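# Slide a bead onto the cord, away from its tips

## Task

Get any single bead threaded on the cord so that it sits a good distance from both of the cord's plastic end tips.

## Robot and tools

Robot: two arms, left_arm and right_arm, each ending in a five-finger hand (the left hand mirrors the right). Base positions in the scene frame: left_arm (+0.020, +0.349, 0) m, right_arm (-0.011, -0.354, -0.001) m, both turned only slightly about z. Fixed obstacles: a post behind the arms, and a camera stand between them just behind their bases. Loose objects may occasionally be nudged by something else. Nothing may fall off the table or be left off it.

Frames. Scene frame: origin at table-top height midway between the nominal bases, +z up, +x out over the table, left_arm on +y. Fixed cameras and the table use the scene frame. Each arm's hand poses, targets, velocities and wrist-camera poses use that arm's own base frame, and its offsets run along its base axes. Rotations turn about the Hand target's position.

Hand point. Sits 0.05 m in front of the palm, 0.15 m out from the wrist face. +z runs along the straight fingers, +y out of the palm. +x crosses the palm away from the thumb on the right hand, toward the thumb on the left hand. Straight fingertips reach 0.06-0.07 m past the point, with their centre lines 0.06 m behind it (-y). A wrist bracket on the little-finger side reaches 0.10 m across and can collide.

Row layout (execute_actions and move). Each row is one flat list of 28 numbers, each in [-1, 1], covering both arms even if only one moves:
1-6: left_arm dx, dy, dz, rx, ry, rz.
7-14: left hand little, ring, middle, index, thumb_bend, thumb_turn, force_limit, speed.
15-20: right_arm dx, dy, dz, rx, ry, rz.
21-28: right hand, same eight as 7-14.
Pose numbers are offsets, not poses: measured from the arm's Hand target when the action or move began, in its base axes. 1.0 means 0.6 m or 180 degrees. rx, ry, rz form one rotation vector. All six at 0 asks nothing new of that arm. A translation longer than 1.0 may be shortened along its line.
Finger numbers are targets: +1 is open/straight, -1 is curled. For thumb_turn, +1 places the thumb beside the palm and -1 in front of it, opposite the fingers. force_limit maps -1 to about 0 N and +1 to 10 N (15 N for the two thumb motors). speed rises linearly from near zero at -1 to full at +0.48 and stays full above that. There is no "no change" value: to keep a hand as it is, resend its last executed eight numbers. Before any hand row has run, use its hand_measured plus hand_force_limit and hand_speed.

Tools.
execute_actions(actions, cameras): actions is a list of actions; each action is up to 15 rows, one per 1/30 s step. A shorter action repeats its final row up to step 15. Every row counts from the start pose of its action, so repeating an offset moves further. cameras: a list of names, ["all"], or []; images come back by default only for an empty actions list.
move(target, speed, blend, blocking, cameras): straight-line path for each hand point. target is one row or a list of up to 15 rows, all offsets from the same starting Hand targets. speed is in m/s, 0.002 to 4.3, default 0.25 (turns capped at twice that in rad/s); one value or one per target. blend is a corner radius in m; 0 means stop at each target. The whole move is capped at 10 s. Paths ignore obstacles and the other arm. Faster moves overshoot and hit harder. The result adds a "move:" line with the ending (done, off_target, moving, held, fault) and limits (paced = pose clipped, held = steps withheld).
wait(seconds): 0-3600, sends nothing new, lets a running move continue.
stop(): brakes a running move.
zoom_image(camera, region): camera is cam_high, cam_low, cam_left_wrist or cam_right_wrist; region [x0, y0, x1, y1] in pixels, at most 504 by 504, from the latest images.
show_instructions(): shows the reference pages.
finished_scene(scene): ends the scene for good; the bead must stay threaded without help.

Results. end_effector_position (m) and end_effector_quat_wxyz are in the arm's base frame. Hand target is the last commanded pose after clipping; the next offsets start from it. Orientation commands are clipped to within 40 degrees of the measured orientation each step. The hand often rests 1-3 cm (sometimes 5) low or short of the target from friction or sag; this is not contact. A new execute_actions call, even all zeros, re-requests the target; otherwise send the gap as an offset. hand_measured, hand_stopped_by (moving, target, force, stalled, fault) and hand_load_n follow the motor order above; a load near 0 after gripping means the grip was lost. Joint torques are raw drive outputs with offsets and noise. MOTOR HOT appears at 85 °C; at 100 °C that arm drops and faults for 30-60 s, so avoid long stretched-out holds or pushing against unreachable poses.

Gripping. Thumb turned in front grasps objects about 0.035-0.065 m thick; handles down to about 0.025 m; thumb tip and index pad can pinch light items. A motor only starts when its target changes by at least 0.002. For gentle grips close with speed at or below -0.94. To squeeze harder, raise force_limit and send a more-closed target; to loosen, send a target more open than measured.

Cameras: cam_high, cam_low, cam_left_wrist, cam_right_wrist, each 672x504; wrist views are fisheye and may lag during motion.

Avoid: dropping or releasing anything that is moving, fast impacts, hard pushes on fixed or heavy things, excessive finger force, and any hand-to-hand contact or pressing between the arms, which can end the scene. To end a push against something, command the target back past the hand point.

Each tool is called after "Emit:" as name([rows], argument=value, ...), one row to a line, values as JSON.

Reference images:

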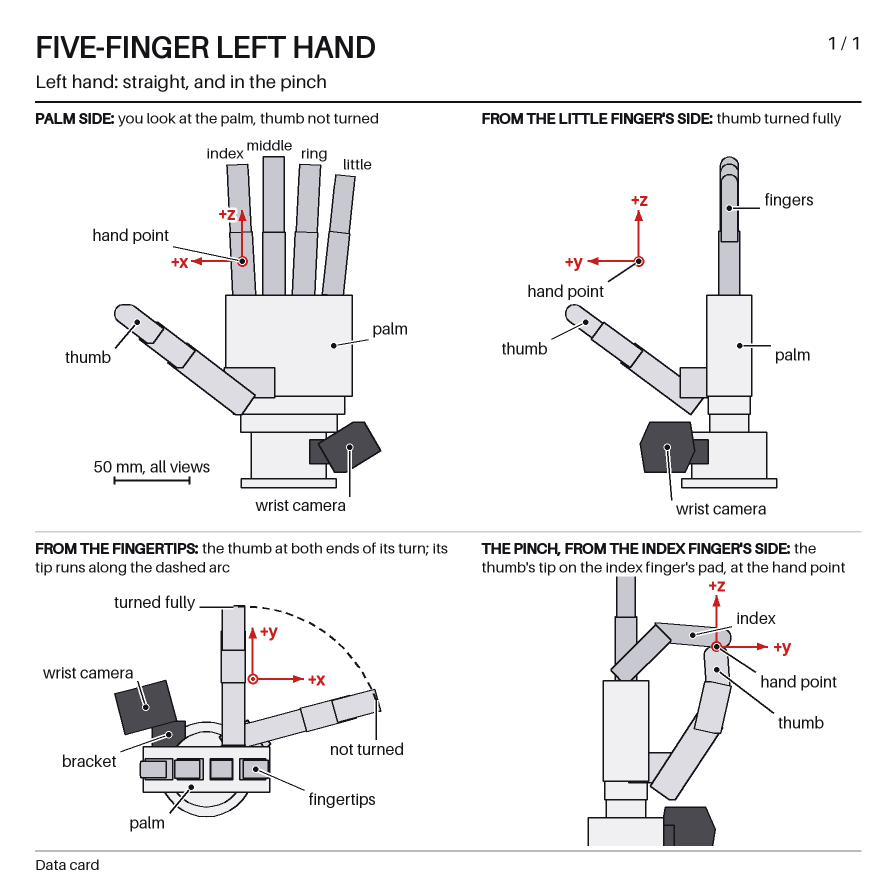

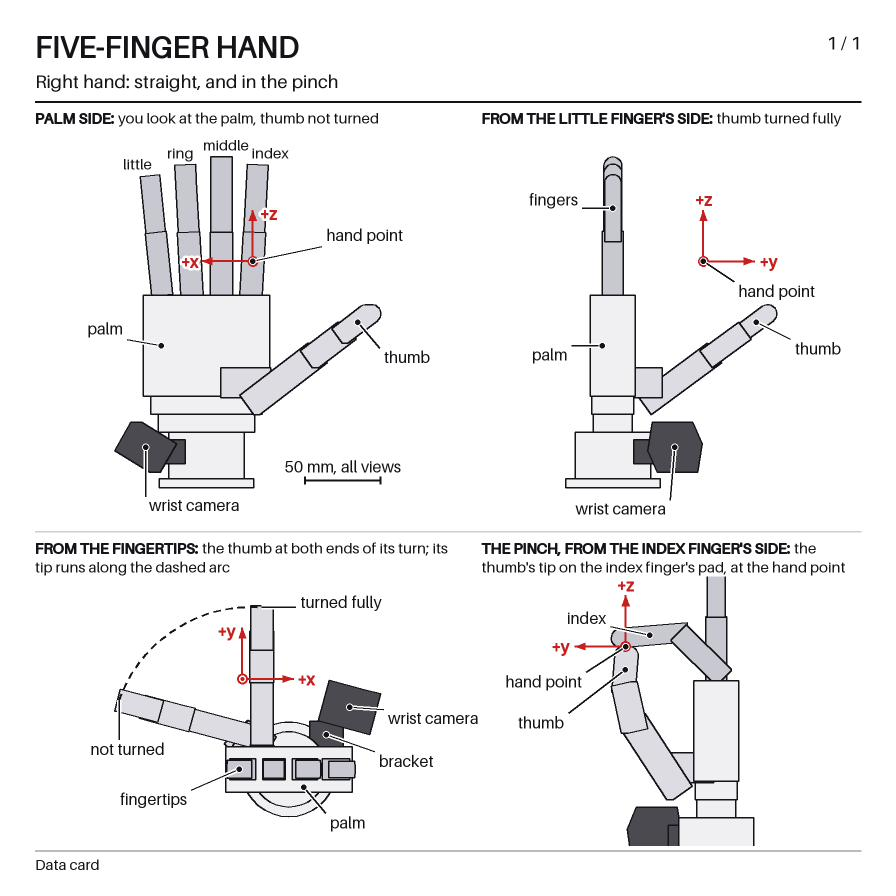

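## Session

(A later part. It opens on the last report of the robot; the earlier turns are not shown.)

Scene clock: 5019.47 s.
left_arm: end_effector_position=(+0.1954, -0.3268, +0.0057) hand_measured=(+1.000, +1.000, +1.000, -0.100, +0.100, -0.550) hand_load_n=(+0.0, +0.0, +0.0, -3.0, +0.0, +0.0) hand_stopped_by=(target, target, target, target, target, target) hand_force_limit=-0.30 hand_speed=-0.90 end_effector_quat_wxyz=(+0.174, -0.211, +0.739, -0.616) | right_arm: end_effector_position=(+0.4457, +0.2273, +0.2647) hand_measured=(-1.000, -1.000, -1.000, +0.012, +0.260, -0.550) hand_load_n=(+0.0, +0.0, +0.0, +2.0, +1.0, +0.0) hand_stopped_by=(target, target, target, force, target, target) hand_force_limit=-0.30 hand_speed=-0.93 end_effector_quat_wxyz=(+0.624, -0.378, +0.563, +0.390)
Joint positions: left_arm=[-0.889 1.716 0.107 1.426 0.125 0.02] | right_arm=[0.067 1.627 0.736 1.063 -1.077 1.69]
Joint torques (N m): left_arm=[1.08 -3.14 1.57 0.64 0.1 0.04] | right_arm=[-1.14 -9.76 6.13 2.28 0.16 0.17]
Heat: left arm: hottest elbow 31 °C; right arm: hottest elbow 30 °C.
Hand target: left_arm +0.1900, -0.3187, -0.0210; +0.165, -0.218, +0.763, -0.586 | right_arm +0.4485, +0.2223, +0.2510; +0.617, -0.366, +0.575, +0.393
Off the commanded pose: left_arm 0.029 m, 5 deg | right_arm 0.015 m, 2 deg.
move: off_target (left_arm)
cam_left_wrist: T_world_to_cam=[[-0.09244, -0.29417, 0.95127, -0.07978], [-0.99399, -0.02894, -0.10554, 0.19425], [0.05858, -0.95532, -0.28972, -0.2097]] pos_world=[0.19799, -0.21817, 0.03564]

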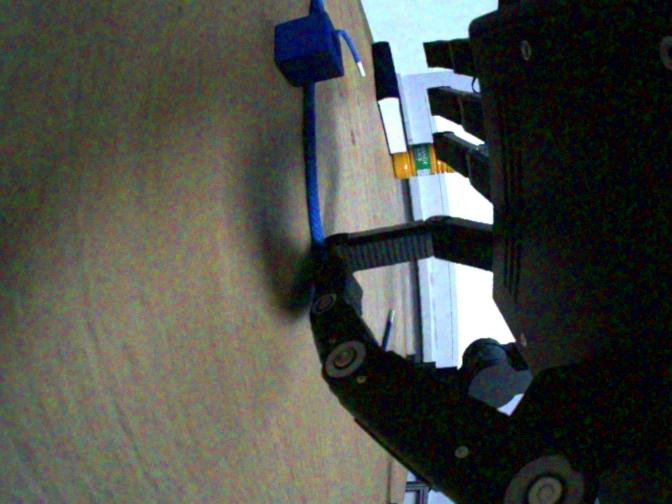

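Emit:
execute_actions([
  [[0,0,0.012,0,0,0,1,1,1,-0.40,0.10,-0.55,-0.3,-0.9,0,0,0,0,0,0,-1,-1,-1,-0.06,0.26,-0.55,-0.3,-0.93]],
  [[0,0,0,0,0,0,1,1,1,-0.40,0.10,-0.55,-0.3,-0.9,0,0,0,0,0,0,-1,-1,-1,-0.06,0.26,-0.55,-0.3,-0.93]],
  [[0,0,0,0,0,0,1,1,1,-0.40,0.10,-0.55,-0.3,-0.9,0,0,0,0,0,0,-1,-1,-1,-0.06,0.26,-0.55,-0.3,-0.93]],
  [[0,0,0,0,0,0,1,1,1,-0.40,0.10,-0.55,-0.3,-0.9,0,0,0,0,0,0,-1,-1,-1,-0.06,0.26,-0.55,-0.3,-0.93]],
], cameras=["cam_left_wrist"])

Emit:
zoom_image(camera="cam_left_wrist", region=[230, 180, 380, 330])

Scene clock: 5029.13 s.
left_arm: end_effector_position=(+0.1977, -0.3297, +0.0047) hand_measured=(+1.000, +1.000, +1.000, -0.228, +0.100, -0.550) hand_load_n=(+0.0, +0.0, +0.0, +4.5, +1.5, +0.0) hand_stopped_by=(target, target, target, force, target, target) hand_force_limit=-0.30 hand_speed=-0.90 end_effector_quat_wxyz=(+0.172, -0.213, +0.743, -0.611) | right_arm: end_effector_position=(+0.4457, +0.2273, +0.2647) hand_measured=(-1.000, -1.000, -1.000, +0.012, +0.260, -0.550) hand_load_n=(+0.0, +0.0, +0.0, +2.0, +1.5, -0.5) hand_stopped_by=(target, target, target, force, target, target) hand_force_limit=-0.30 hand_speed=-0.93 end_effector_quat_wxyz=(+0.624, -0.378, +0.563, +0.390)
Joint positions: left_arm=[-0.889 1.694 0.12 1.376 0.125 0.019] | right_arm=[0.067 1.627 0.736 1.063 -1.077 1.69]
Joint torques (N m): left_arm=[0.97 -5.77 0.81 0.29 0.08 0.05] | right_arm=[-1.03 -9.76 6.16 2.28 0.16 0.17]
Heat: left arm: hottest elbow 31 °C; right arm: hottest elbow 30 °C.
Hand target: left_arm +0.1901, -0.3187, -0.0139; +0.165, -0.218, +0.763, -0.586 | right_arm +0.4485, +0.2223, +0.2510; +0.617, -0.366, +0.575, +0.393
Off the commanded pose: left_arm 0.023 m, 4 deg | right_arm 0.015 m, 2 deg.
cam_left_wrist: T_world_to_cam=[[-0.08356, -0.30392, 0.94903, -0.0845], [-0.99493, -0.02805, -0.09659, 0.19672], [0.05597, -0.95228, -0.30004, -0.21129]] pos_world=[0.20049, -0.22137, 0.0358]

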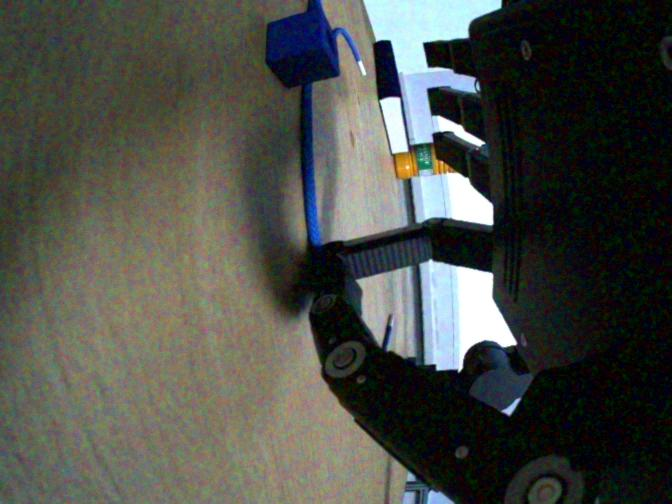

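Scaled by 3.360 from the camera's image (finer frame: 960x720).

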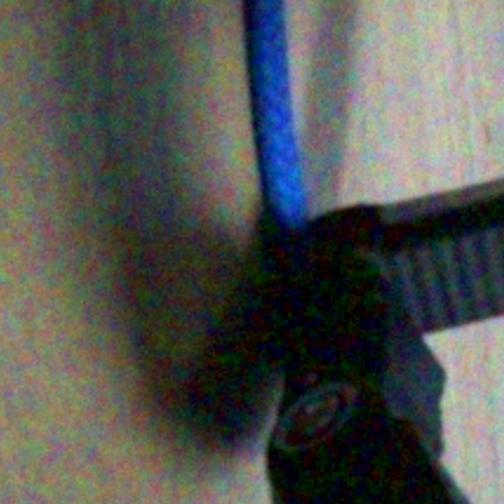

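Emit:
move(target=[0.0,0.0,0.07,0,0,0,1,1,1,-0.40,0.10,-0.55,-0.3,-0.9,0,0,0,0,0,0,-1,-1,-1,-0.06,0.26,-0.55,-0.3,-0.93], speed=0.05, cameras=["cam_low","cam_left_wrist"])

Emit:
zoom_image(camera="cam_left_wrist", region=[250, 200, 370, 320])

Scene clock: 5034.70 s.
left_arm: end_effector_position=(+0.1873, -0.3165, +0.0247) hand_measured=(+1.000, +1.000, +1.000, -0.228, +0.100, -0.550) hand_load_n=(+0.0, +0.0, -0.5, +4.0, +2.0, +0.0) hand_stopped_by=(target, target, target, force, target, target) hand_force_limit=-0.30 hand_speed=-0.90 end_effector_quat_wxyz=(+0.161, -0.221, +0.764, -0.584) | right_arm: end_effector_position=(+0.4457, +0.2273, +0.2647) hand_measured=(-1.000, -1.000, -1.000, +0.012, +0.260, -0.550) hand_load_n=(+0.0, +0.0, +0.0, +2.5, +1.5, -0.5) hand_stopped_by=(target, target, target, force, target, target) hand_force_limit=-0.30 hand_speed=-0.93 end_effector_quat_wxyz=(+0.624, -0.378, +0.563, +0.390)
Joint positions: left_arm=[-0.889 1.338 0.104 0.962 0.125 0.023] | right_arm=[0.067 1.627 0.736 1.063 -1.077 1.69]
Joint torques (N m): left_arm=[1.32 -5.25 5.89 1.57 0.07 0.01] | right_arm=[-0.85 -9.88 6.16 2.37 0.16 0.17]
Heat: left arm: hottest elbow 31 °C; right arm: hottest elbow 30 °C.
Hand target: left_arm +0.1900, -0.3187, +0.0281; +0.165, -0.218, +0.763, -0.586 | right_arm +0.4485, +0.2223, +0.2510; +0.617, -0.366, +0.575, +0.393
Off the commanded pose: left_arm 0.005 m, 1 deg | right_arm 0.015 m, 2 deg.
move: done
cam_left_wrist: T_world_to_cam=[[-0.04213, -0.36022, 0.93192, -0.12538], [-0.99829, -0.02275, -0.05392, 0.18998], [0.04062, -0.93259, -0.35864, -0.18163]] pos_world=[0.19175, -0.21022, 0.06195]

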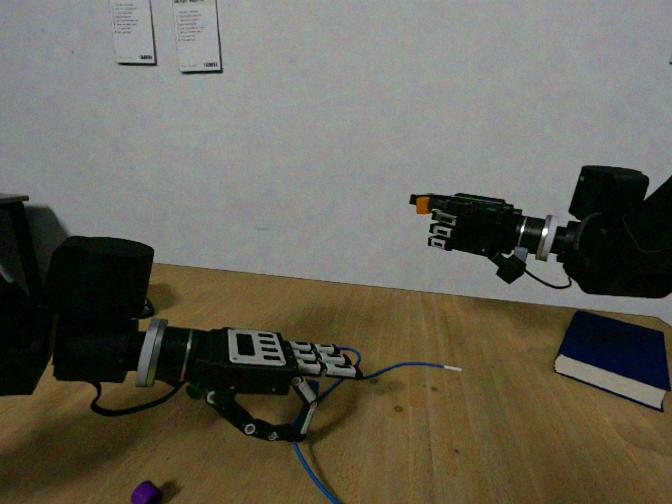

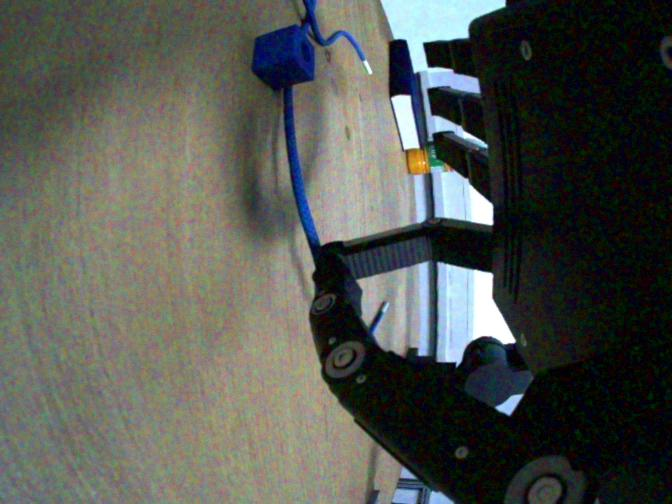

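Scaled by 4.200 from the camera's image (finer frame: 960x720).

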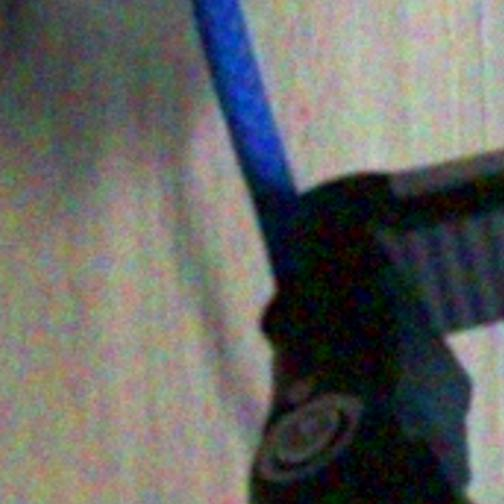

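Emit:
execute_actions([
  [[0,0,0,0,0,0,1,1,1,-0.50,0.10,-0.55,0.2,-0.9,0,0,0,0,0,0,-1,-1,-1,-0.06,0.26,-0.55,-0.3,-0.93]],
  [[0,0,0,0,0,0,1,1,1,-0.50,0.10,-0.55,0.2,-0.9,0,0,0,0,0,0,-1,-1,-1,-0.06,0.26,-0.55,-0.3,-0.93]],
  [[0,0,0,0,0,0,1,1,1,-0.50,0.10,-0.55,0.2,-0.9,0,0,0,0,0,0,-1,-1,-1,-0.06,0.26,-0.55,-0.3,-0.93]],
], cameras=["cam_left_wrist"])

Emit:
zoom_image(camera="cam_left_wrist", region=[250, 200, 370, 320])

Scene clock: 5074.13 s.
left_arm: end_effector_position=(+0.1873, -0.3165, +0.0246) hand_measured=(+1.000, +1.000, +1.000, -0.242, +0.100, -0.550) hand_load_n=(+0.0, +0.0, +0.0, +8.5, +3.0, +0.0) hand_stopped_by=(target, target, target, force, target, target) hand_force_limit=0.20 hand_speed=-0.90 end_effector_quat_wxyz=(+0.161, -0.221, +0.765, -0.584) | right_arm: end_effector_position=(+0.4457, +0.2273, +0.2647) hand_measured=(-1.000, -1.000, -1.000, +0.012, +0.260, -0.550) hand_load_n=(+0.0, +0.0, +0.0, +2.0, +1.0, -0.5) hand_stopped_by=(target, target, target, force, target, target) hand_force_limit=-0.30 hand_speed=-0.93 end_effector_quat_wxyz=(+0.624, -0.378, +0.563, +0.390)
Joint positions: left_arm=[-0.889 1.338 0.104 0.962 0.125 0.023] | right_arm=[0.067 1.627 0.736 1.063 -1.077 1.69]
Joint torques (N m): left_arm=[1.14 -5.19 5.87 1.54 0.08 0] | right_arm=[-1.08 -9.88 6.15 2.32 0.15 0.17]
Heat: left arm: hottest elbow 32 °C; right arm: hottest elbow 30 °C.
Hand target: left_arm +0.1900, -0.3186, +0.0281; +0.165, -0.218, +0.763, -0.586 | right_arm +0.4485, +0.2223, +0.2510; +0.617, -0.366, +0.575, +0.393
Off the commanded pose: left_arm 0.005 m, 1 deg | right_arm 0.015 m, 2 deg.
cam_left_wrist: T_world_to_cam=[[-0.04194, -0.36042, 0.93185, -0.12546], [-0.9983, -0.02271, -0.05371, 0.18988], [0.04052, -0.93251, -0.35885, -0.18157]] pos_world=[0.19165, -0.21022, 0.06195]

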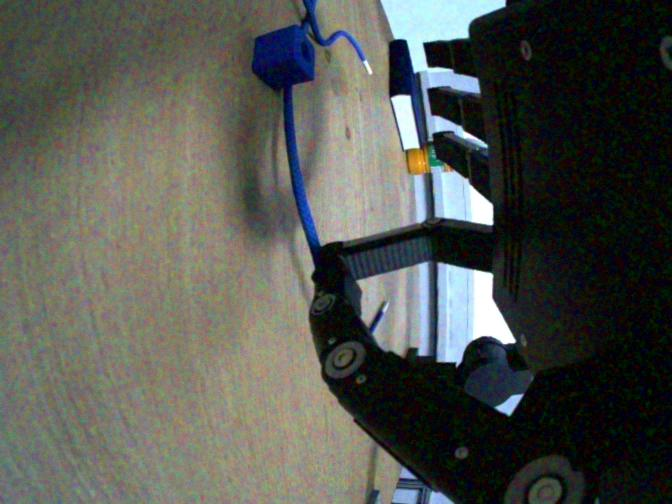

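Scaled by 4.200 from the camera's image (finer frame: 960x720).

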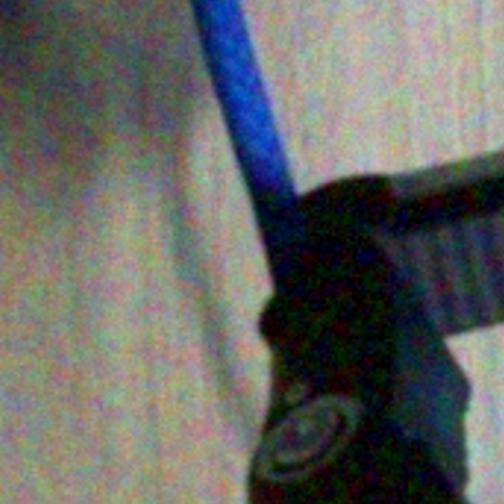

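Emit:
move([
  [0.0,0.0,0.25,0,0,0,1,1,1,-0.50,0.10,-0.55,0.2,-0.9,0,0,0,0,0,0,-1,-1,-1,-0.06,0.26,-0.55,-0.3,-0.93],
  [0.12,0.0,0.4,0,0,0,1,1,1,-0.50,0.10,-0.55,0.2,-0.9,0,0,0,0,0,0,-1,-1,-1,-0.06,0.26,-0.55,-0.3,-0.93],
], speed=0.08, blend=[0.03,0], cameras=["cam_high","cam_low","cam_left_wrist"])

Scene clock: 5086.97 s.
left_arm: end_effector_position=(+0.2505, -0.3162, +0.2496) hand_measured=(+1.000, +1.000, +1.000, -0.242, +0.100, -0.550) hand_load_n=(+0.0, +0.0, +0.0, +8.5, +3.0, -0.5) hand_stopped_by=(target, target, target, force, target, target) hand_force_limit=0.20 hand_speed=-0.90 end_effector_quat_wxyz=(+0.155, -0.220, +0.769, -0.580) | right_arm: end_effector_position=(+0.4457, +0.2273, +0.2647) hand_measured=(-1.000, -1.000, -1.000, +0.012, +0.260, -0.550) hand_load_n=(+0.0, +0.0, +0.0, +2.5, +1.5, -0.5) hand_stopped_by=(target, target, target, force, target, target) hand_force_limit=-0.30 hand_speed=-0.93 end_effector_quat_wxyz=(+0.624, -0.378, +0.563, +0.390)
Joint positions: left_arm=[-0.678 0.769 0.612 -0.143 0.338 0.084] | right_arm=[0.067 1.627 0.736 1.063 -1.077 1.69]
Joint torques (N m): left_arm=[1.9 -1.85 15.19 1.48 0.21 0] | right_arm=[-0.97 -9.93 6.13 2.26 0.16 0.16]
Heat: left arm: hottest elbow 33 °C; right arm: hottest elbow 30 °C.
Hand target: left_arm +0.2619, -0.3187, +0.2681; +0.165, -0.218, +0.763, -0.586 | right_arm +0.4485, +0.2223, +0.2510; +0.617, -0.366, +0.575, +0.393
Off the commanded pose: left_arm 0.022 m, 1 deg | right_arm 0.015 m, 2 deg.
move: off_target (left_arm)
cam_left_wrist: T_world_to_cam=[[-0.03538, -0.36687, 0.9296, -0.33555], [-0.99899, -0.01263, -0.043, 0.26587], [0.02751, -0.93019, -0.36605, -0.09738]] pos_world=[0.25641, -0.21032, 0.28771]

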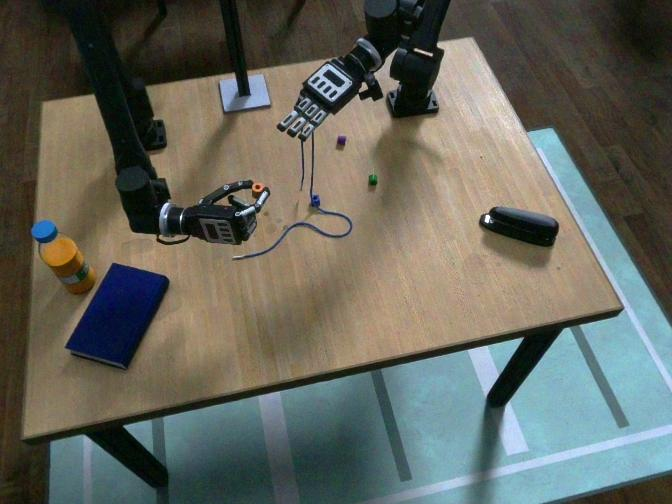

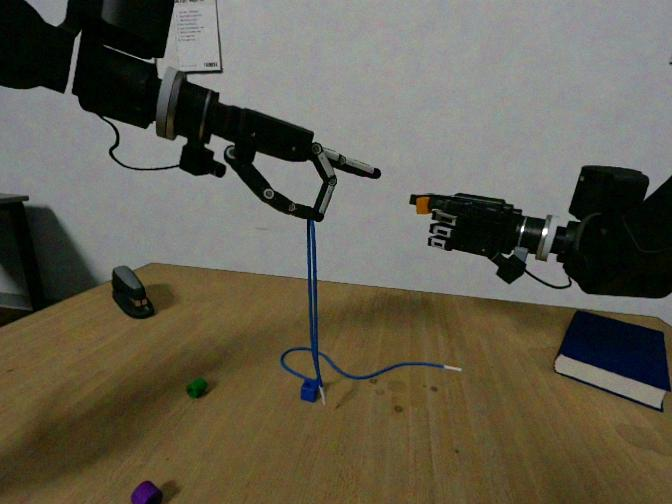

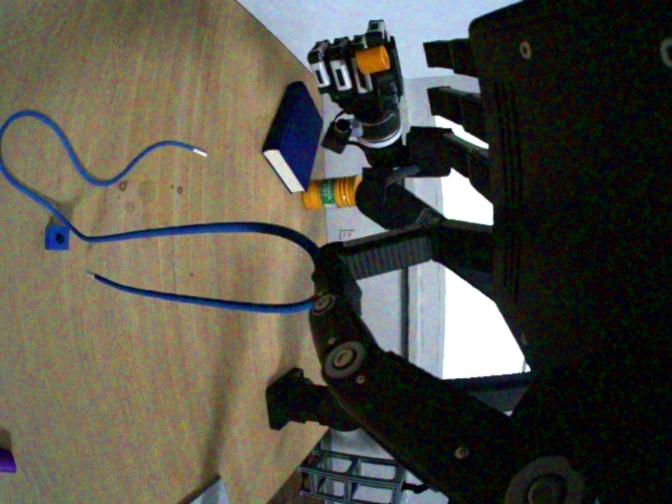

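Emit:
move([
  [0.03,0.0,0.12,0,0,0,1,1,1,-0.50,0.10,-0.55,0.2,-0.9,0,0,0,0,0,0,-1,-1,-1,-0.06,0.26,-0.55,-0.3,-0.93],
  [0.097,-0.01,0.22,0,0,0,1,1,1,-0.50,0.10,-0.55,0.2,-0.9,0,0,0,0,0,0,-1,-1,-1,-0.06,0.26,-0.55,-0.3,-0.93],
], speed=0.07, blend=[0.03,0], cameras=["cam_high","cam_low","cam_left_wrist"])

Scene clock: 5104.83 s.
left_arm: end_effector_position=(+0.3094, -0.3251, +0.3825) hand_measured=(+1.000, +1.000, +1.000, -0.242, +0.100, -0.550) hand_load_n=(-0.5, +0.0, +0.0, +8.5, +3.0, +0.0) hand_stopped_by=(target, target, target, force, target, target) hand_force_limit=0.20 hand_speed=-0.90 end_effector_quat_wxyz=(+0.154, -0.220, +0.768, -0.581) | right_arm: end_effector_position=(+0.4457, +0.2273, +0.2647) hand_measured=(-1.000, -1.000, -1.000, +0.012, +0.260, -0.550) hand_load_n=(+0.0, +0.0, +0.0, +2.0, +1.5, -0.5) hand_stopped_by=(target, target, target, force, target, target) hand_force_limit=-0.30 hand_speed=-0.93 end_effector_quat_wxyz=(+0.624, -0.378, +0.563, +0.390)
Joint positions: left_arm=[-0.576 0.924 1.036 -0.423 0.437 0.115] | right_arm=[0.067 1.627 0.736 1.063 -1.077 1.69]
Joint torques (N m): left_arm=[2.14 -3.78 15.31 1.5 0.26 0.04] | right_arm=[-1.03 -9.93 6.13 2.39 0.17 0.17]
Heat: left arm: hottest elbow 37 °C; right arm: hottest elbow 30 °C.
Hand target: left_arm +0.3201, -0.3246, +0.4002; +0.165, -0.218, +0.763, -0.586 | right_arm +0.4485, +0.2223, +0.2510; +0.617, -0.366, +0.575, +0.393
Off the commanded pose: left_arm 0.021 m, 1 deg | right_arm 0.015 m, 2 deg.
move: off_target (left_arm)
cam_left_wrist: T_world_to_cam=[[-0.03507, -0.36492, 0.93038, -0.46002], [-0.99903, -0.01208, -0.0424, 0.33028], [0.02671, -0.93096, -0.36414, -0.05924]] pos_world=[0.31541, -0.21903, 0.42042]

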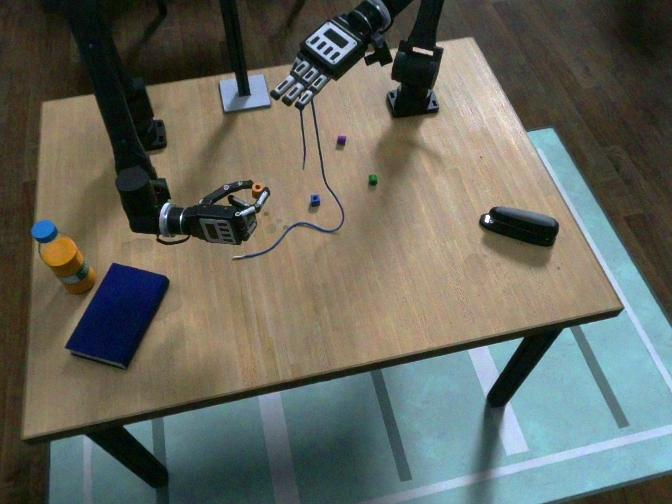

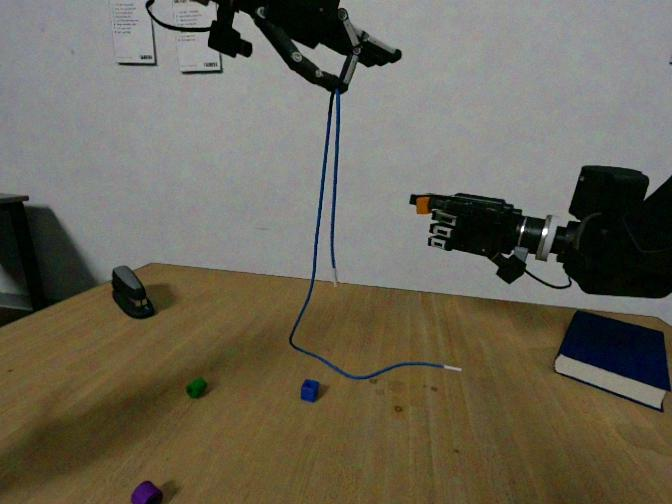

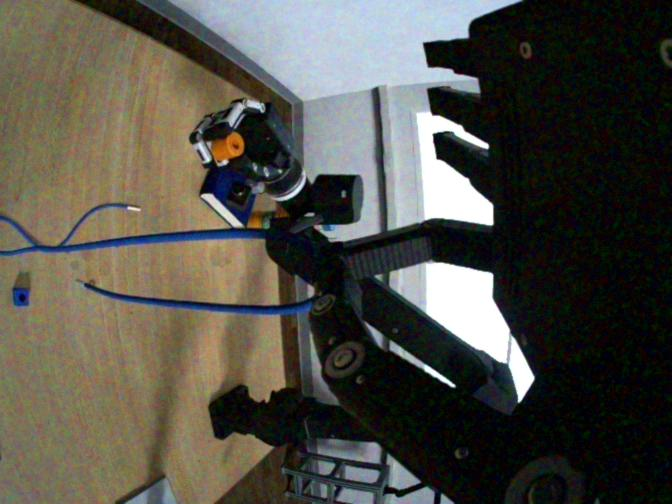

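Emit:
move([
  [0,0,0,0,0,0,1,1,1,-0.50,0.10,-0.55,0.2,-0.9,-0.15,0.06,-0.1,0,0,0,-1,-1,-1,-0.06,0.26,-0.55,-0.3,-0.93],
  [0,0,0,0,0,0,1,1,1,-0.50,0.10,-0.55,0.2,-0.9,-0.185,0.10,-0.2,0,0,0,-1,-1,-1,-0.06,0.26,-0.55,-0.3,-0.93],
], speed=0.08, blend=[0.03,0], cameras=["cam_high","cam_low","cam_left_wrist"])

Scene clock: 5128.37 s.
left_arm: end_effector_position=(+0.3094, -0.3250, +0.3825) hand_measured=(+1.000, +1.000, +1.000, -0.242, +0.100, -0.550) hand_load_n=(+0.0, +0.0, +0.0, +8.5, +3.0, +0.0) hand_stopped_by=(target, target, target, force, target, target) hand_force_limit=0.20 hand_speed=-0.90 end_effector_quat_wxyz=(+0.155, -0.220, +0.768, -0.581) | right_arm: end_effector_position=(+0.3427, +0.2797, +0.1381) hand_measured=(-1.000, -1.000, -1.000, +0.012, +0.260, -0.550) hand_load_n=(+0.0, +0.0, +0.0, +2.0, +1.5, -0.5) hand_stopped_by=(target, target, target, force, target, target) hand_force_limit=-0.30 hand_speed=-0.93 end_effector_quat_wxyz=(+0.616, -0.366, +0.578, +0.391)
Joint positions: left_arm=[-0.576 0.924 1.036 -0.423 0.437 0.116] | right_arm=[0.252 1.901 0.442 1.56 -0.876 1.65]
Joint torques (N m): left_arm=[2.2 -3.78 15.34 1.52 0.24 0.01] | right_arm=[0.56 -9.23 1.96 2.52 0.12 -0.06]
Motor temperatures (°C): left_arm=[21 29 40 22 23 24] | right_arm=[22 27 30 25 24 26]
Heat: left arm: hottest elbow 40 °C; right arm: hottest elbow 30 °C.
Hand target: left_arm +0.3201, -0.3246, +0.4002; +0.165, -0.218, +0.763, -0.586 | right_arm +0.3374, +0.2823, +0.1309; +0.617, -0.366, +0.575, +0.393
Off the commanded pose: left_arm 0.021 m, 1 deg | right_arm 0.009 m, 0 deg.
joint sent to its limit (right arm) — joint 4 (wrist pitch), upper limit. The joint targets still meet the commanded pose.
move: done
cam_left_wrist: T_world_to_cam=[[-0.03548, -0.36505, 0.93031, -0.45989], [-0.99901, -0.01193, -0.04278, 0.33047], [0.02671, -0.93091, -0.36426, -0.05918]] pos_world=[0.31541, -0.21903, 0.42042]

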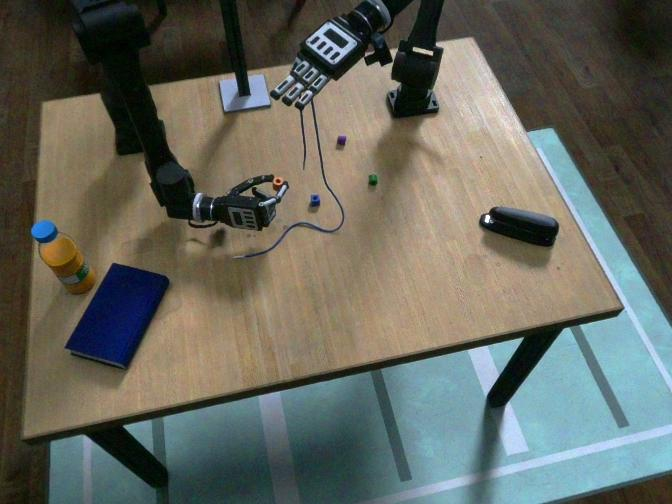

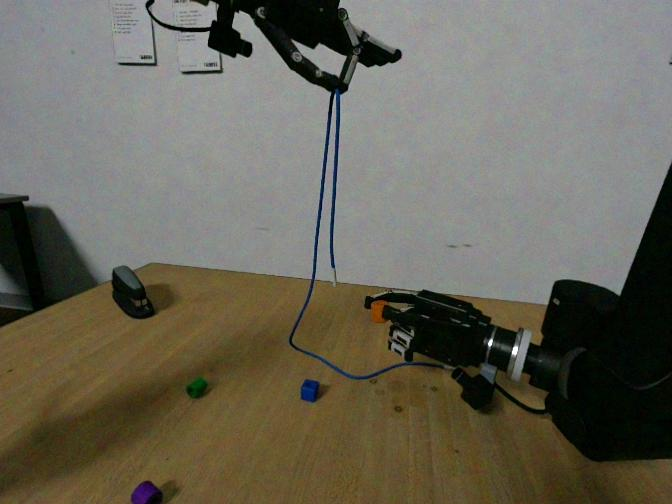

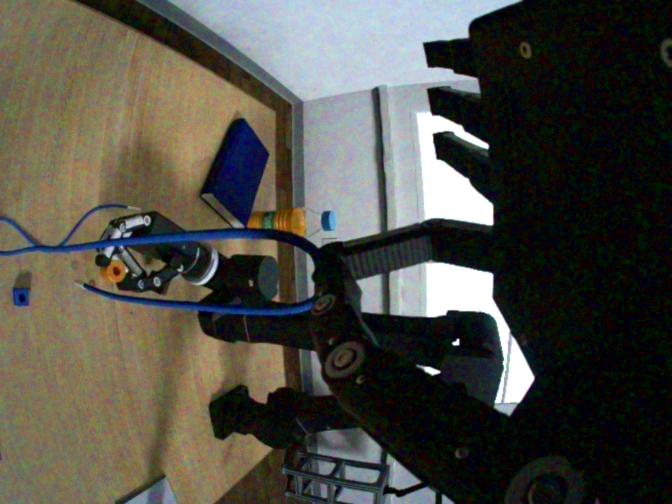

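Emit:
move(target=[0,0,0,0,0,0,1,1,1,-0.50,0.10,-0.55,0.2,-0.9,-0.006,0.09,0.0,0,0,0,-1,-1,-1,-0.06,0.26,-0.55,-0.3,-0.93], speed=0.05, cameras=["cam_high","cam_low","cam_left_wrist"])

Emit:
zoom_image(camera="cam_high", region=[270, 130, 340, 200])

Emit:
zoom_image(camera="cam_low", region=[290, 250, 400, 350])

Scene clock: 5149.67 s.
left_arm: end_effector_position=(+0.3094, -0.3250, +0.3825) hand_measured=(+1.000, +1.000, +1.000, -0.242, +0.100, -0.550) hand_load_n=(+0.0, +0.0, +0.0, +9.0, +3.0, +0.0) hand_stopped_by=(target, target, target, force, target, target) hand_force_limit=0.20 hand_speed=-0.90 end_effector_quat_wxyz=(+0.155, -0.220, +0.768, -0.581) | right_arm: end_effector_position=(+0.3304, +0.3306, +0.1390) hand_measured=(-1.000, -1.000, -1.000, +0.012, +0.260, -0.550) hand_load_n=(+0.0, +0.0, +0.0, +2.0, +1.0, -0.5) hand_stopped_by=(target, target, target, force, target, target) hand_force_limit=-0.30 hand_speed=-0.93 end_effector_quat_wxyz=(+0.620, -0.363, +0.573, +0.394)
Joint positions: left_arm=[-0.576 0.924 1.036 -0.423 0.437 0.116] | right_arm=[0.412 1.912 0.458 1.56 -0.715 1.642]
Joint torques (N m): left_arm=[2.02 -3.72 15.35 1.43 0.24 0.01] | right_arm=[0.56 -9.17 4.31 1.77 0.13 -0.07]
Heat: left arm: hottest elbow 42 °C; right arm: hottest elbow 29 °C.
Hand target: left_arm +0.3201, -0.3246, +0.4002; +0.165, -0.218, +0.763, -0.586 | right_arm +0.3339, +0.3362, +0.1310; +0.617, -0.366, +0.575, +0.393
Off the commanded pose: left_arm 0.021 m, 1 deg | right_arm 0.011 m, 1 deg.
move: off_target (right_arm)
cam_left_wrist: T_world_to_cam=[[-0.03548, -0.36505, 0.93031, -0.45989], [-0.99901, -0.01193, -0.04278, 0.33047], [0.02671, -0.93091, -0.36426, -0.05918]] pos_world=[0.31541, -0.21903, 0.42042]

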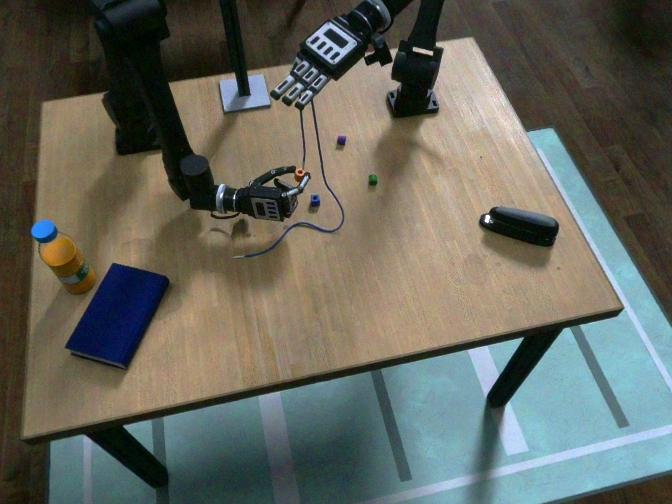

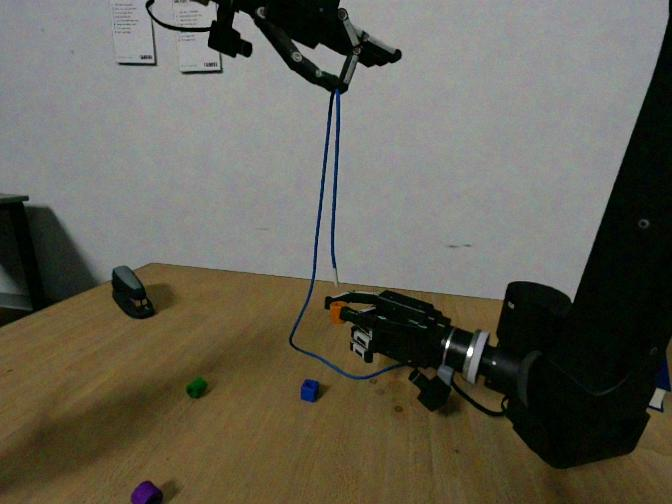

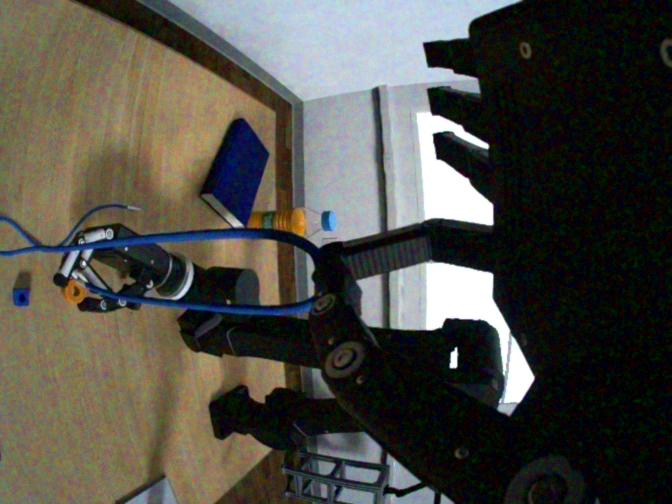

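Scaled by 7.200 from the camera's image (finer frame: 960x720).

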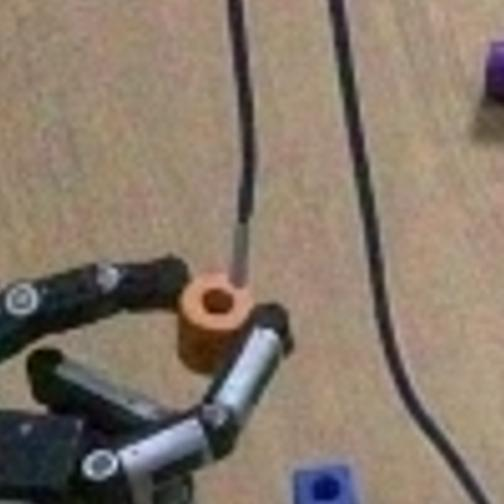

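Scaled by 4.582 from the camera's image (finer frame: 960x720).

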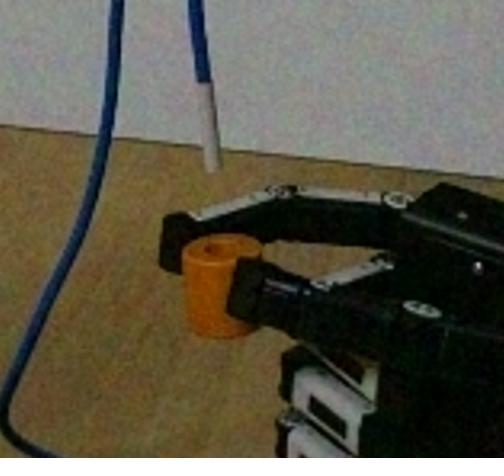

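Emit:
move(target=[0,0,0,0,0,0,1,1,1,-0.50,0.10,-0.55,0.2,-0.9,0.0153,0.009,0.0,0,0,0,-1,-1,-1,-0.06,0.26,-0.55,-0.3,-0.93], speed=0.03, cameras=["cam_high","cam_low"])

Emit:
zoom_image(camera="cam_high", region=[270, 130, 340, 200])

Emit:
zoom_image(camera="cam_low", region=[290, 250, 400, 350])

Scene clock: 5162.87 s.
left_arm: end_effector_position=(+0.3094, -0.3250, +0.3825) hand_measured=(+1.000, +1.000, +1.000, -0.242, +0.100, -0.550) hand_load_n=(+0.0, +0.5, +0.0, +8.5, +3.0, +0.0) hand_stopped_by=(target, target, target, force, target, target) hand_force_limit=0.20 hand_speed=-0.90 end_effector_quat_wxyz=(+0.155, -0.220, +0.768, -0.581) | right_arm: end_effector_position=(+0.3398, +0.3352, +0.1396) hand_measured=(-1.000, -1.000, -1.000, +0.012, +0.260, -0.550) hand_load_n=(+0.0, -0.5, +0.0, +2.0, +1.5, -0.5) hand_stopped_by=(target, target, target, force, target, target) hand_force_limit=-0.30 hand_speed=-0.93 end_effector_quat_wxyz=(+0.621, -0.362, +0.573, +0.393)
Joint positions: left_arm=[-0.576 0.924 1.036 -0.423 0.437 0.116] | right_arm=[0.414 1.917 0.486 1.539 -0.712 1.641]
Joint torques (N m): left_arm=[2.02 -3.78 15.32 1.43 0.25 0.01] | right_arm=[0.73 -9.47 4.51 1.7 0.12 -0.06]
Heat: left arm: hottest elbow 43 °C; right arm: hottest elbow 29 °C.
Hand target: left_arm +0.3201, -0.3246, +0.4002; +0.165, -0.218, +0.763, -0.586 | right_arm +0.3429, +0.3416, +0.1309; +0.617, -0.366, +0.575, +0.393
Off the commanded pose: left_arm 0.021 m, 1 deg | right_arm 0.011 m, 1 deg.
move: off_target (right_arm)

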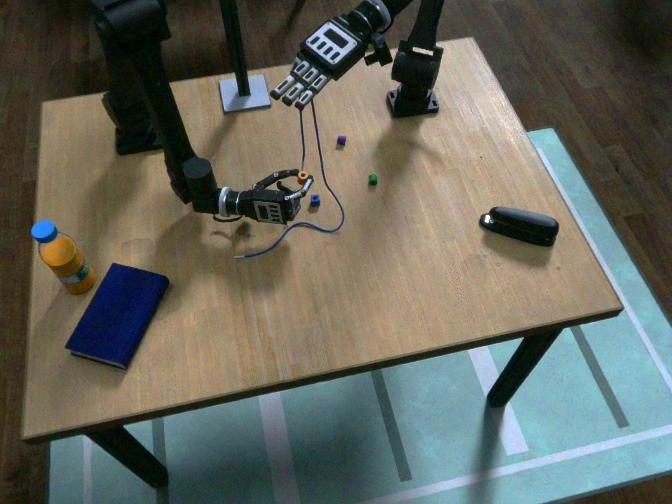

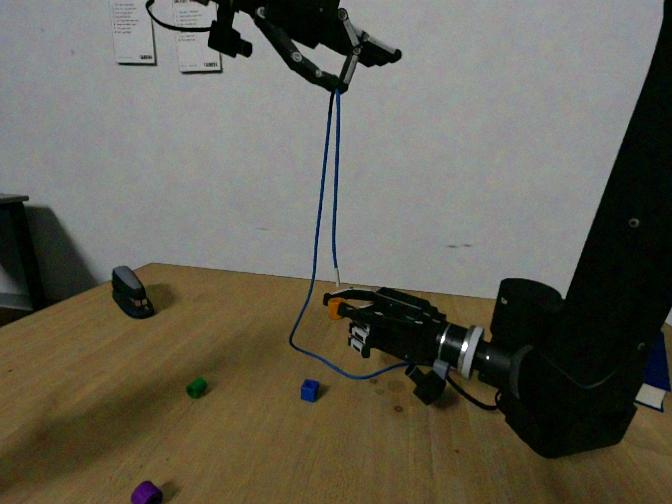

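Scaled by 7.200 from the camera's image (finer frame: 960x720).

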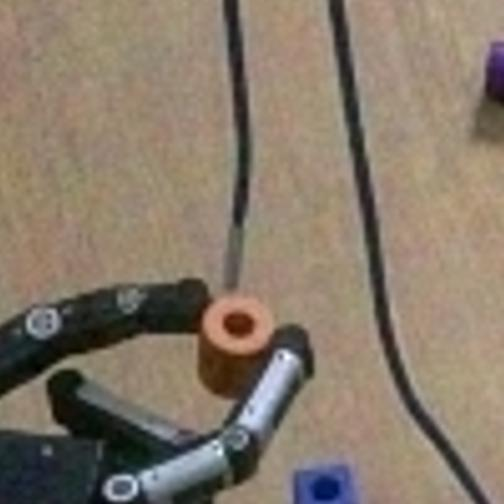

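Scaled by 4.582 from the camera's image (finer frame: 960x720).

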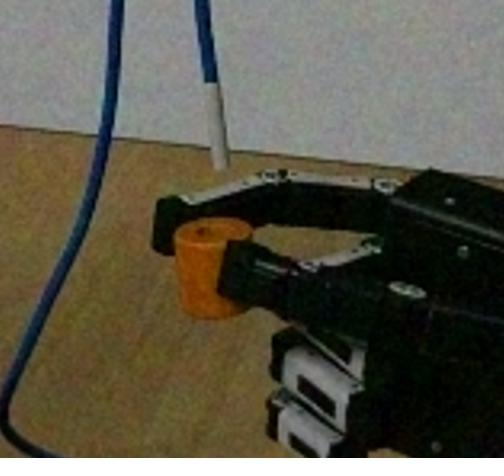

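Emit:
move(target=[0,0,0,0,0,0,1,1,1,-0.50,0.10,-0.55,0.2,-0.9,0.003,0.0,0.05,0,0,0,-1,-1,-1,-0.06,0.26,-0.55,-0.3,-0.93], speed=0.02, cameras=["cam_high","cam_low"])

Emit:
zoom_image(camera="cam_high", region=[270, 130, 340, 200])

Emit:
zoom_image(camera="cam_low", region=[290, 250, 400, 350])

Scene clock: 5186.13 s.
left_arm: end_effector_position=(+0.3094, -0.3250, +0.3825) hand_measured=(+1.000, +1.000, +1.000, -0.242, +0.100, -0.550) hand_load_n=(+0.0, +0.0, +0.0, +8.5, +3.0, -0.5) hand_stopped_by=(target, target, target, force, target, target) hand_force_limit=0.20 hand_speed=-0.90 end_effector_quat_wxyz=(+0.155, -0.220, +0.768, -0.581) | right_arm: end_effector_position=(+0.3438, +0.3370, +0.1546) hand_measured=(-1.000, -1.000, -1.000, +0.012, +0.260, -0.550) hand_load_n=(+0.0, +0.0, +0.0, +2.0, +1.0, -0.5) hand_stopped_by=(target, target, target, force, target, target) hand_force_limit=-0.30 hand_speed=-0.93 end_effector_quat_wxyz=(+0.611, -0.361, +0.584, +0.395)
Joint positions: left_arm=[-0.576 0.924 1.036 -0.423 0.437 0.116] | right_arm=[0.414 1.835 0.486 1.426 -0.712 1.641]
Joint torques (N m): left_arm=[2.14 -3.9 15.34 1.43 0.24 0] | right_arm=[0.62 -12.4 4.77 1.7 0.05 -0.05]
Motor temperatures (°C): left_arm=[21 29 45 22 23 24] | right_arm=[22 27 28 25 24 26]
Heat: left arm: hottest elbow 45 °C; right arm: hottest elbow 28 °C.
Hand target: left_arm +0.3201, -0.3246, +0.4002; +0.165, -0.218, +0.763, -0.586 | right_arm +0.3447, +0.3416, +0.1609; +0.617, -0.366, +0.575, +0.393
Off the commanded pose: left_arm 0.021 m, 1 deg | right_arm 0.008 m, 1 deg.
move: done

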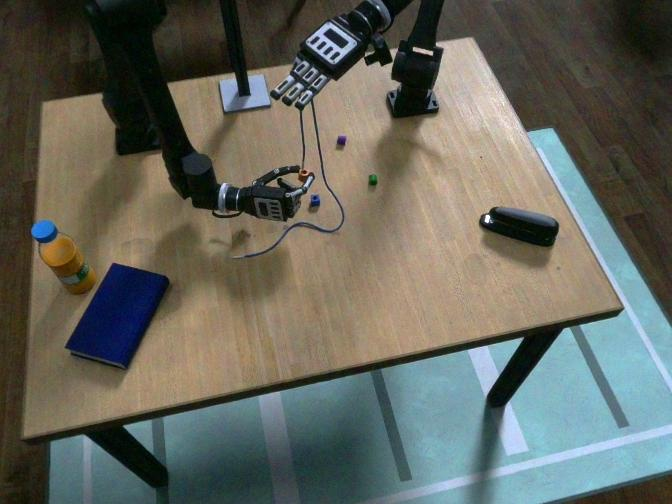

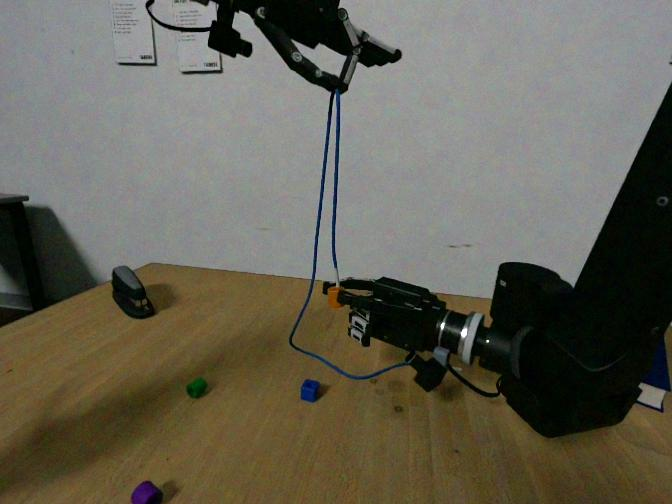

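Scaled by 7.200 from the camera's image (finer frame: 960x720).

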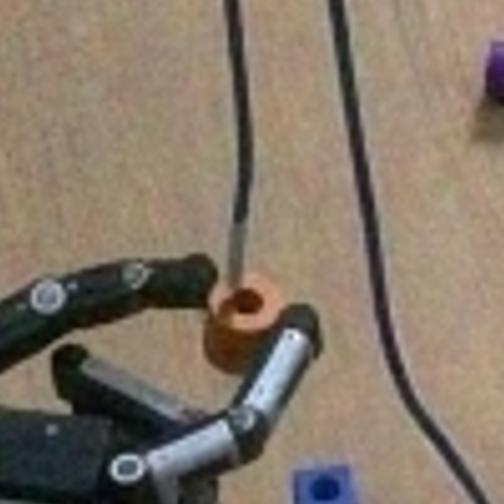

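Scaled by 4.582 from the camera's image (finer frame: 960x720).

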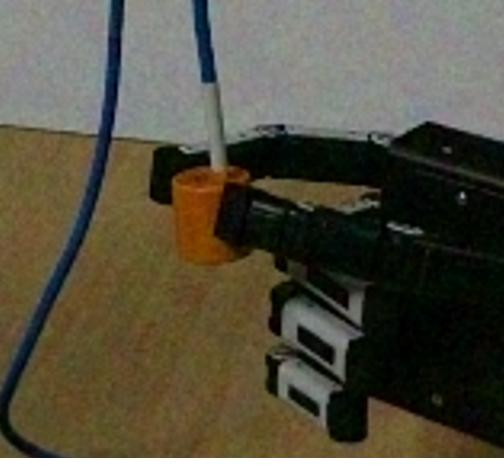

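Emit:
move(target=[0,0,0,0,0,0,1,1,1,-0.50,0.10,-0.55,0.2,-0.9,-0.005,-0.01,0.0,0,0,0,-1,-1,-1,-0.06,0.26,-0.55,-0.3,-0.93], speed=0.02, cameras=["cam_high","cam_low"])

Emit:
zoom_image(camera="cam_high", region=[285, 145, 325, 185])

Emit:
zoom_image(camera="cam_low", region=[315, 260, 365, 310])

Scene clock: 5201.23 s.
left_arm: end_effector_position=(+0.3094, -0.3250, +0.3825) hand_measured=(+1.000, +1.000, +1.000, -0.242, +0.100, -0.550) hand_load_n=(+0.0, +0.0, +0.0, +8.5, +3.0, -0.5) hand_stopped_by=(target, target, target, force, target, target) hand_force_limit=0.20 hand_speed=-0.90 end_effector_quat_wxyz=(+0.155, -0.220, +0.768, -0.581) | right_arm: end_effector_position=(+0.3422, +0.3372, +0.1557) hand_measured=(-1.000, -1.000, -1.000, +0.012, +0.260, -0.550) hand_load_n=(+0.0, +0.0, +0.0, +2.5, +1.0, -0.5) hand_stopped_by=(target, target, target, force, target, target) hand_force_limit=-0.30 hand_speed=-0.93 end_effector_quat_wxyz=(+0.610, -0.363, +0.581, +0.397)
Joint positions: left_arm=[-0.576 0.924 1.036 -0.423 0.437 0.116] | right_arm=[0.414 1.832 0.486 1.426 -0.72 1.641]
Joint torques (N m): left_arm=[2.08 -3.78 15.32 1.48 0.25 0.01] | right_arm=[-0.32 -12.28 3.54 2.1 -0.11 -0.03]
Heat: left arm: hottest elbow 45 °C; right arm: hottest elbow 28 °C.
Hand target: left_arm +0.3201, -0.3246, +0.4002; +0.165, -0.218, +0.763, -0.586 | right_arm +0.3417, +0.3356, +0.1608; +0.617, -0.366, +0.575, +0.393
Off the commanded pose: left_arm 0.021 m, 1 deg | right_arm 0.006 m, 1 deg.
move: done

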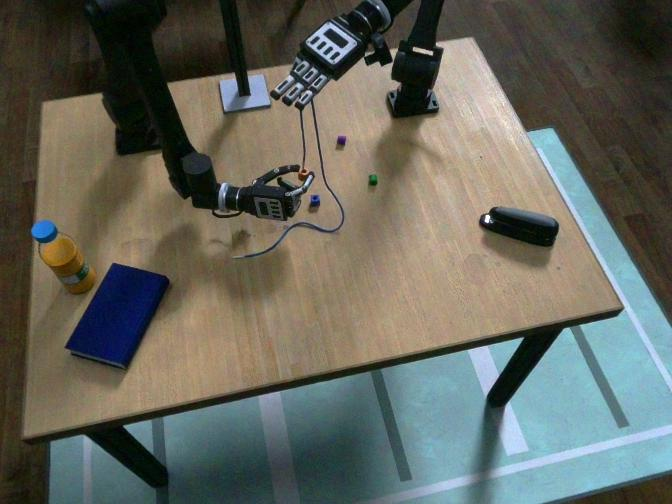

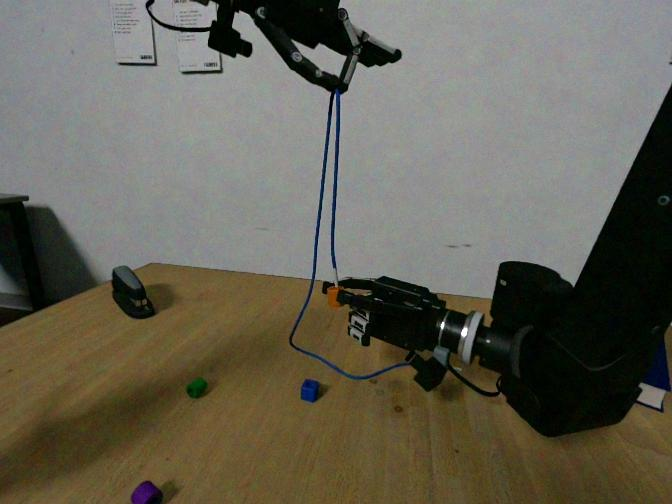

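Scaled by 12.600 from the camera's image (finer frame: 960x720).

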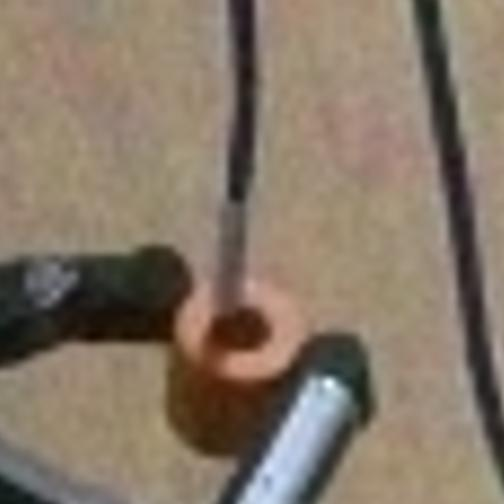

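Scaled by 10.080 from the camera's image (finer frame: 960x720).

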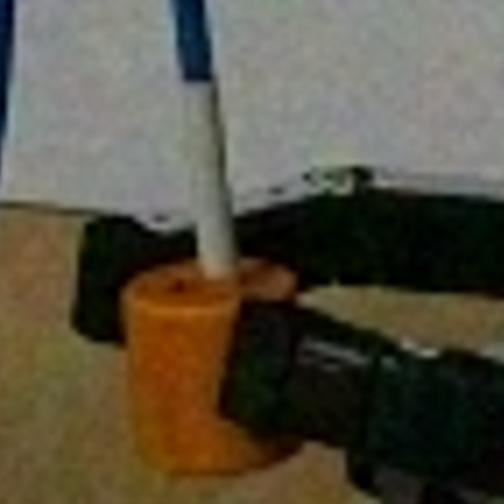

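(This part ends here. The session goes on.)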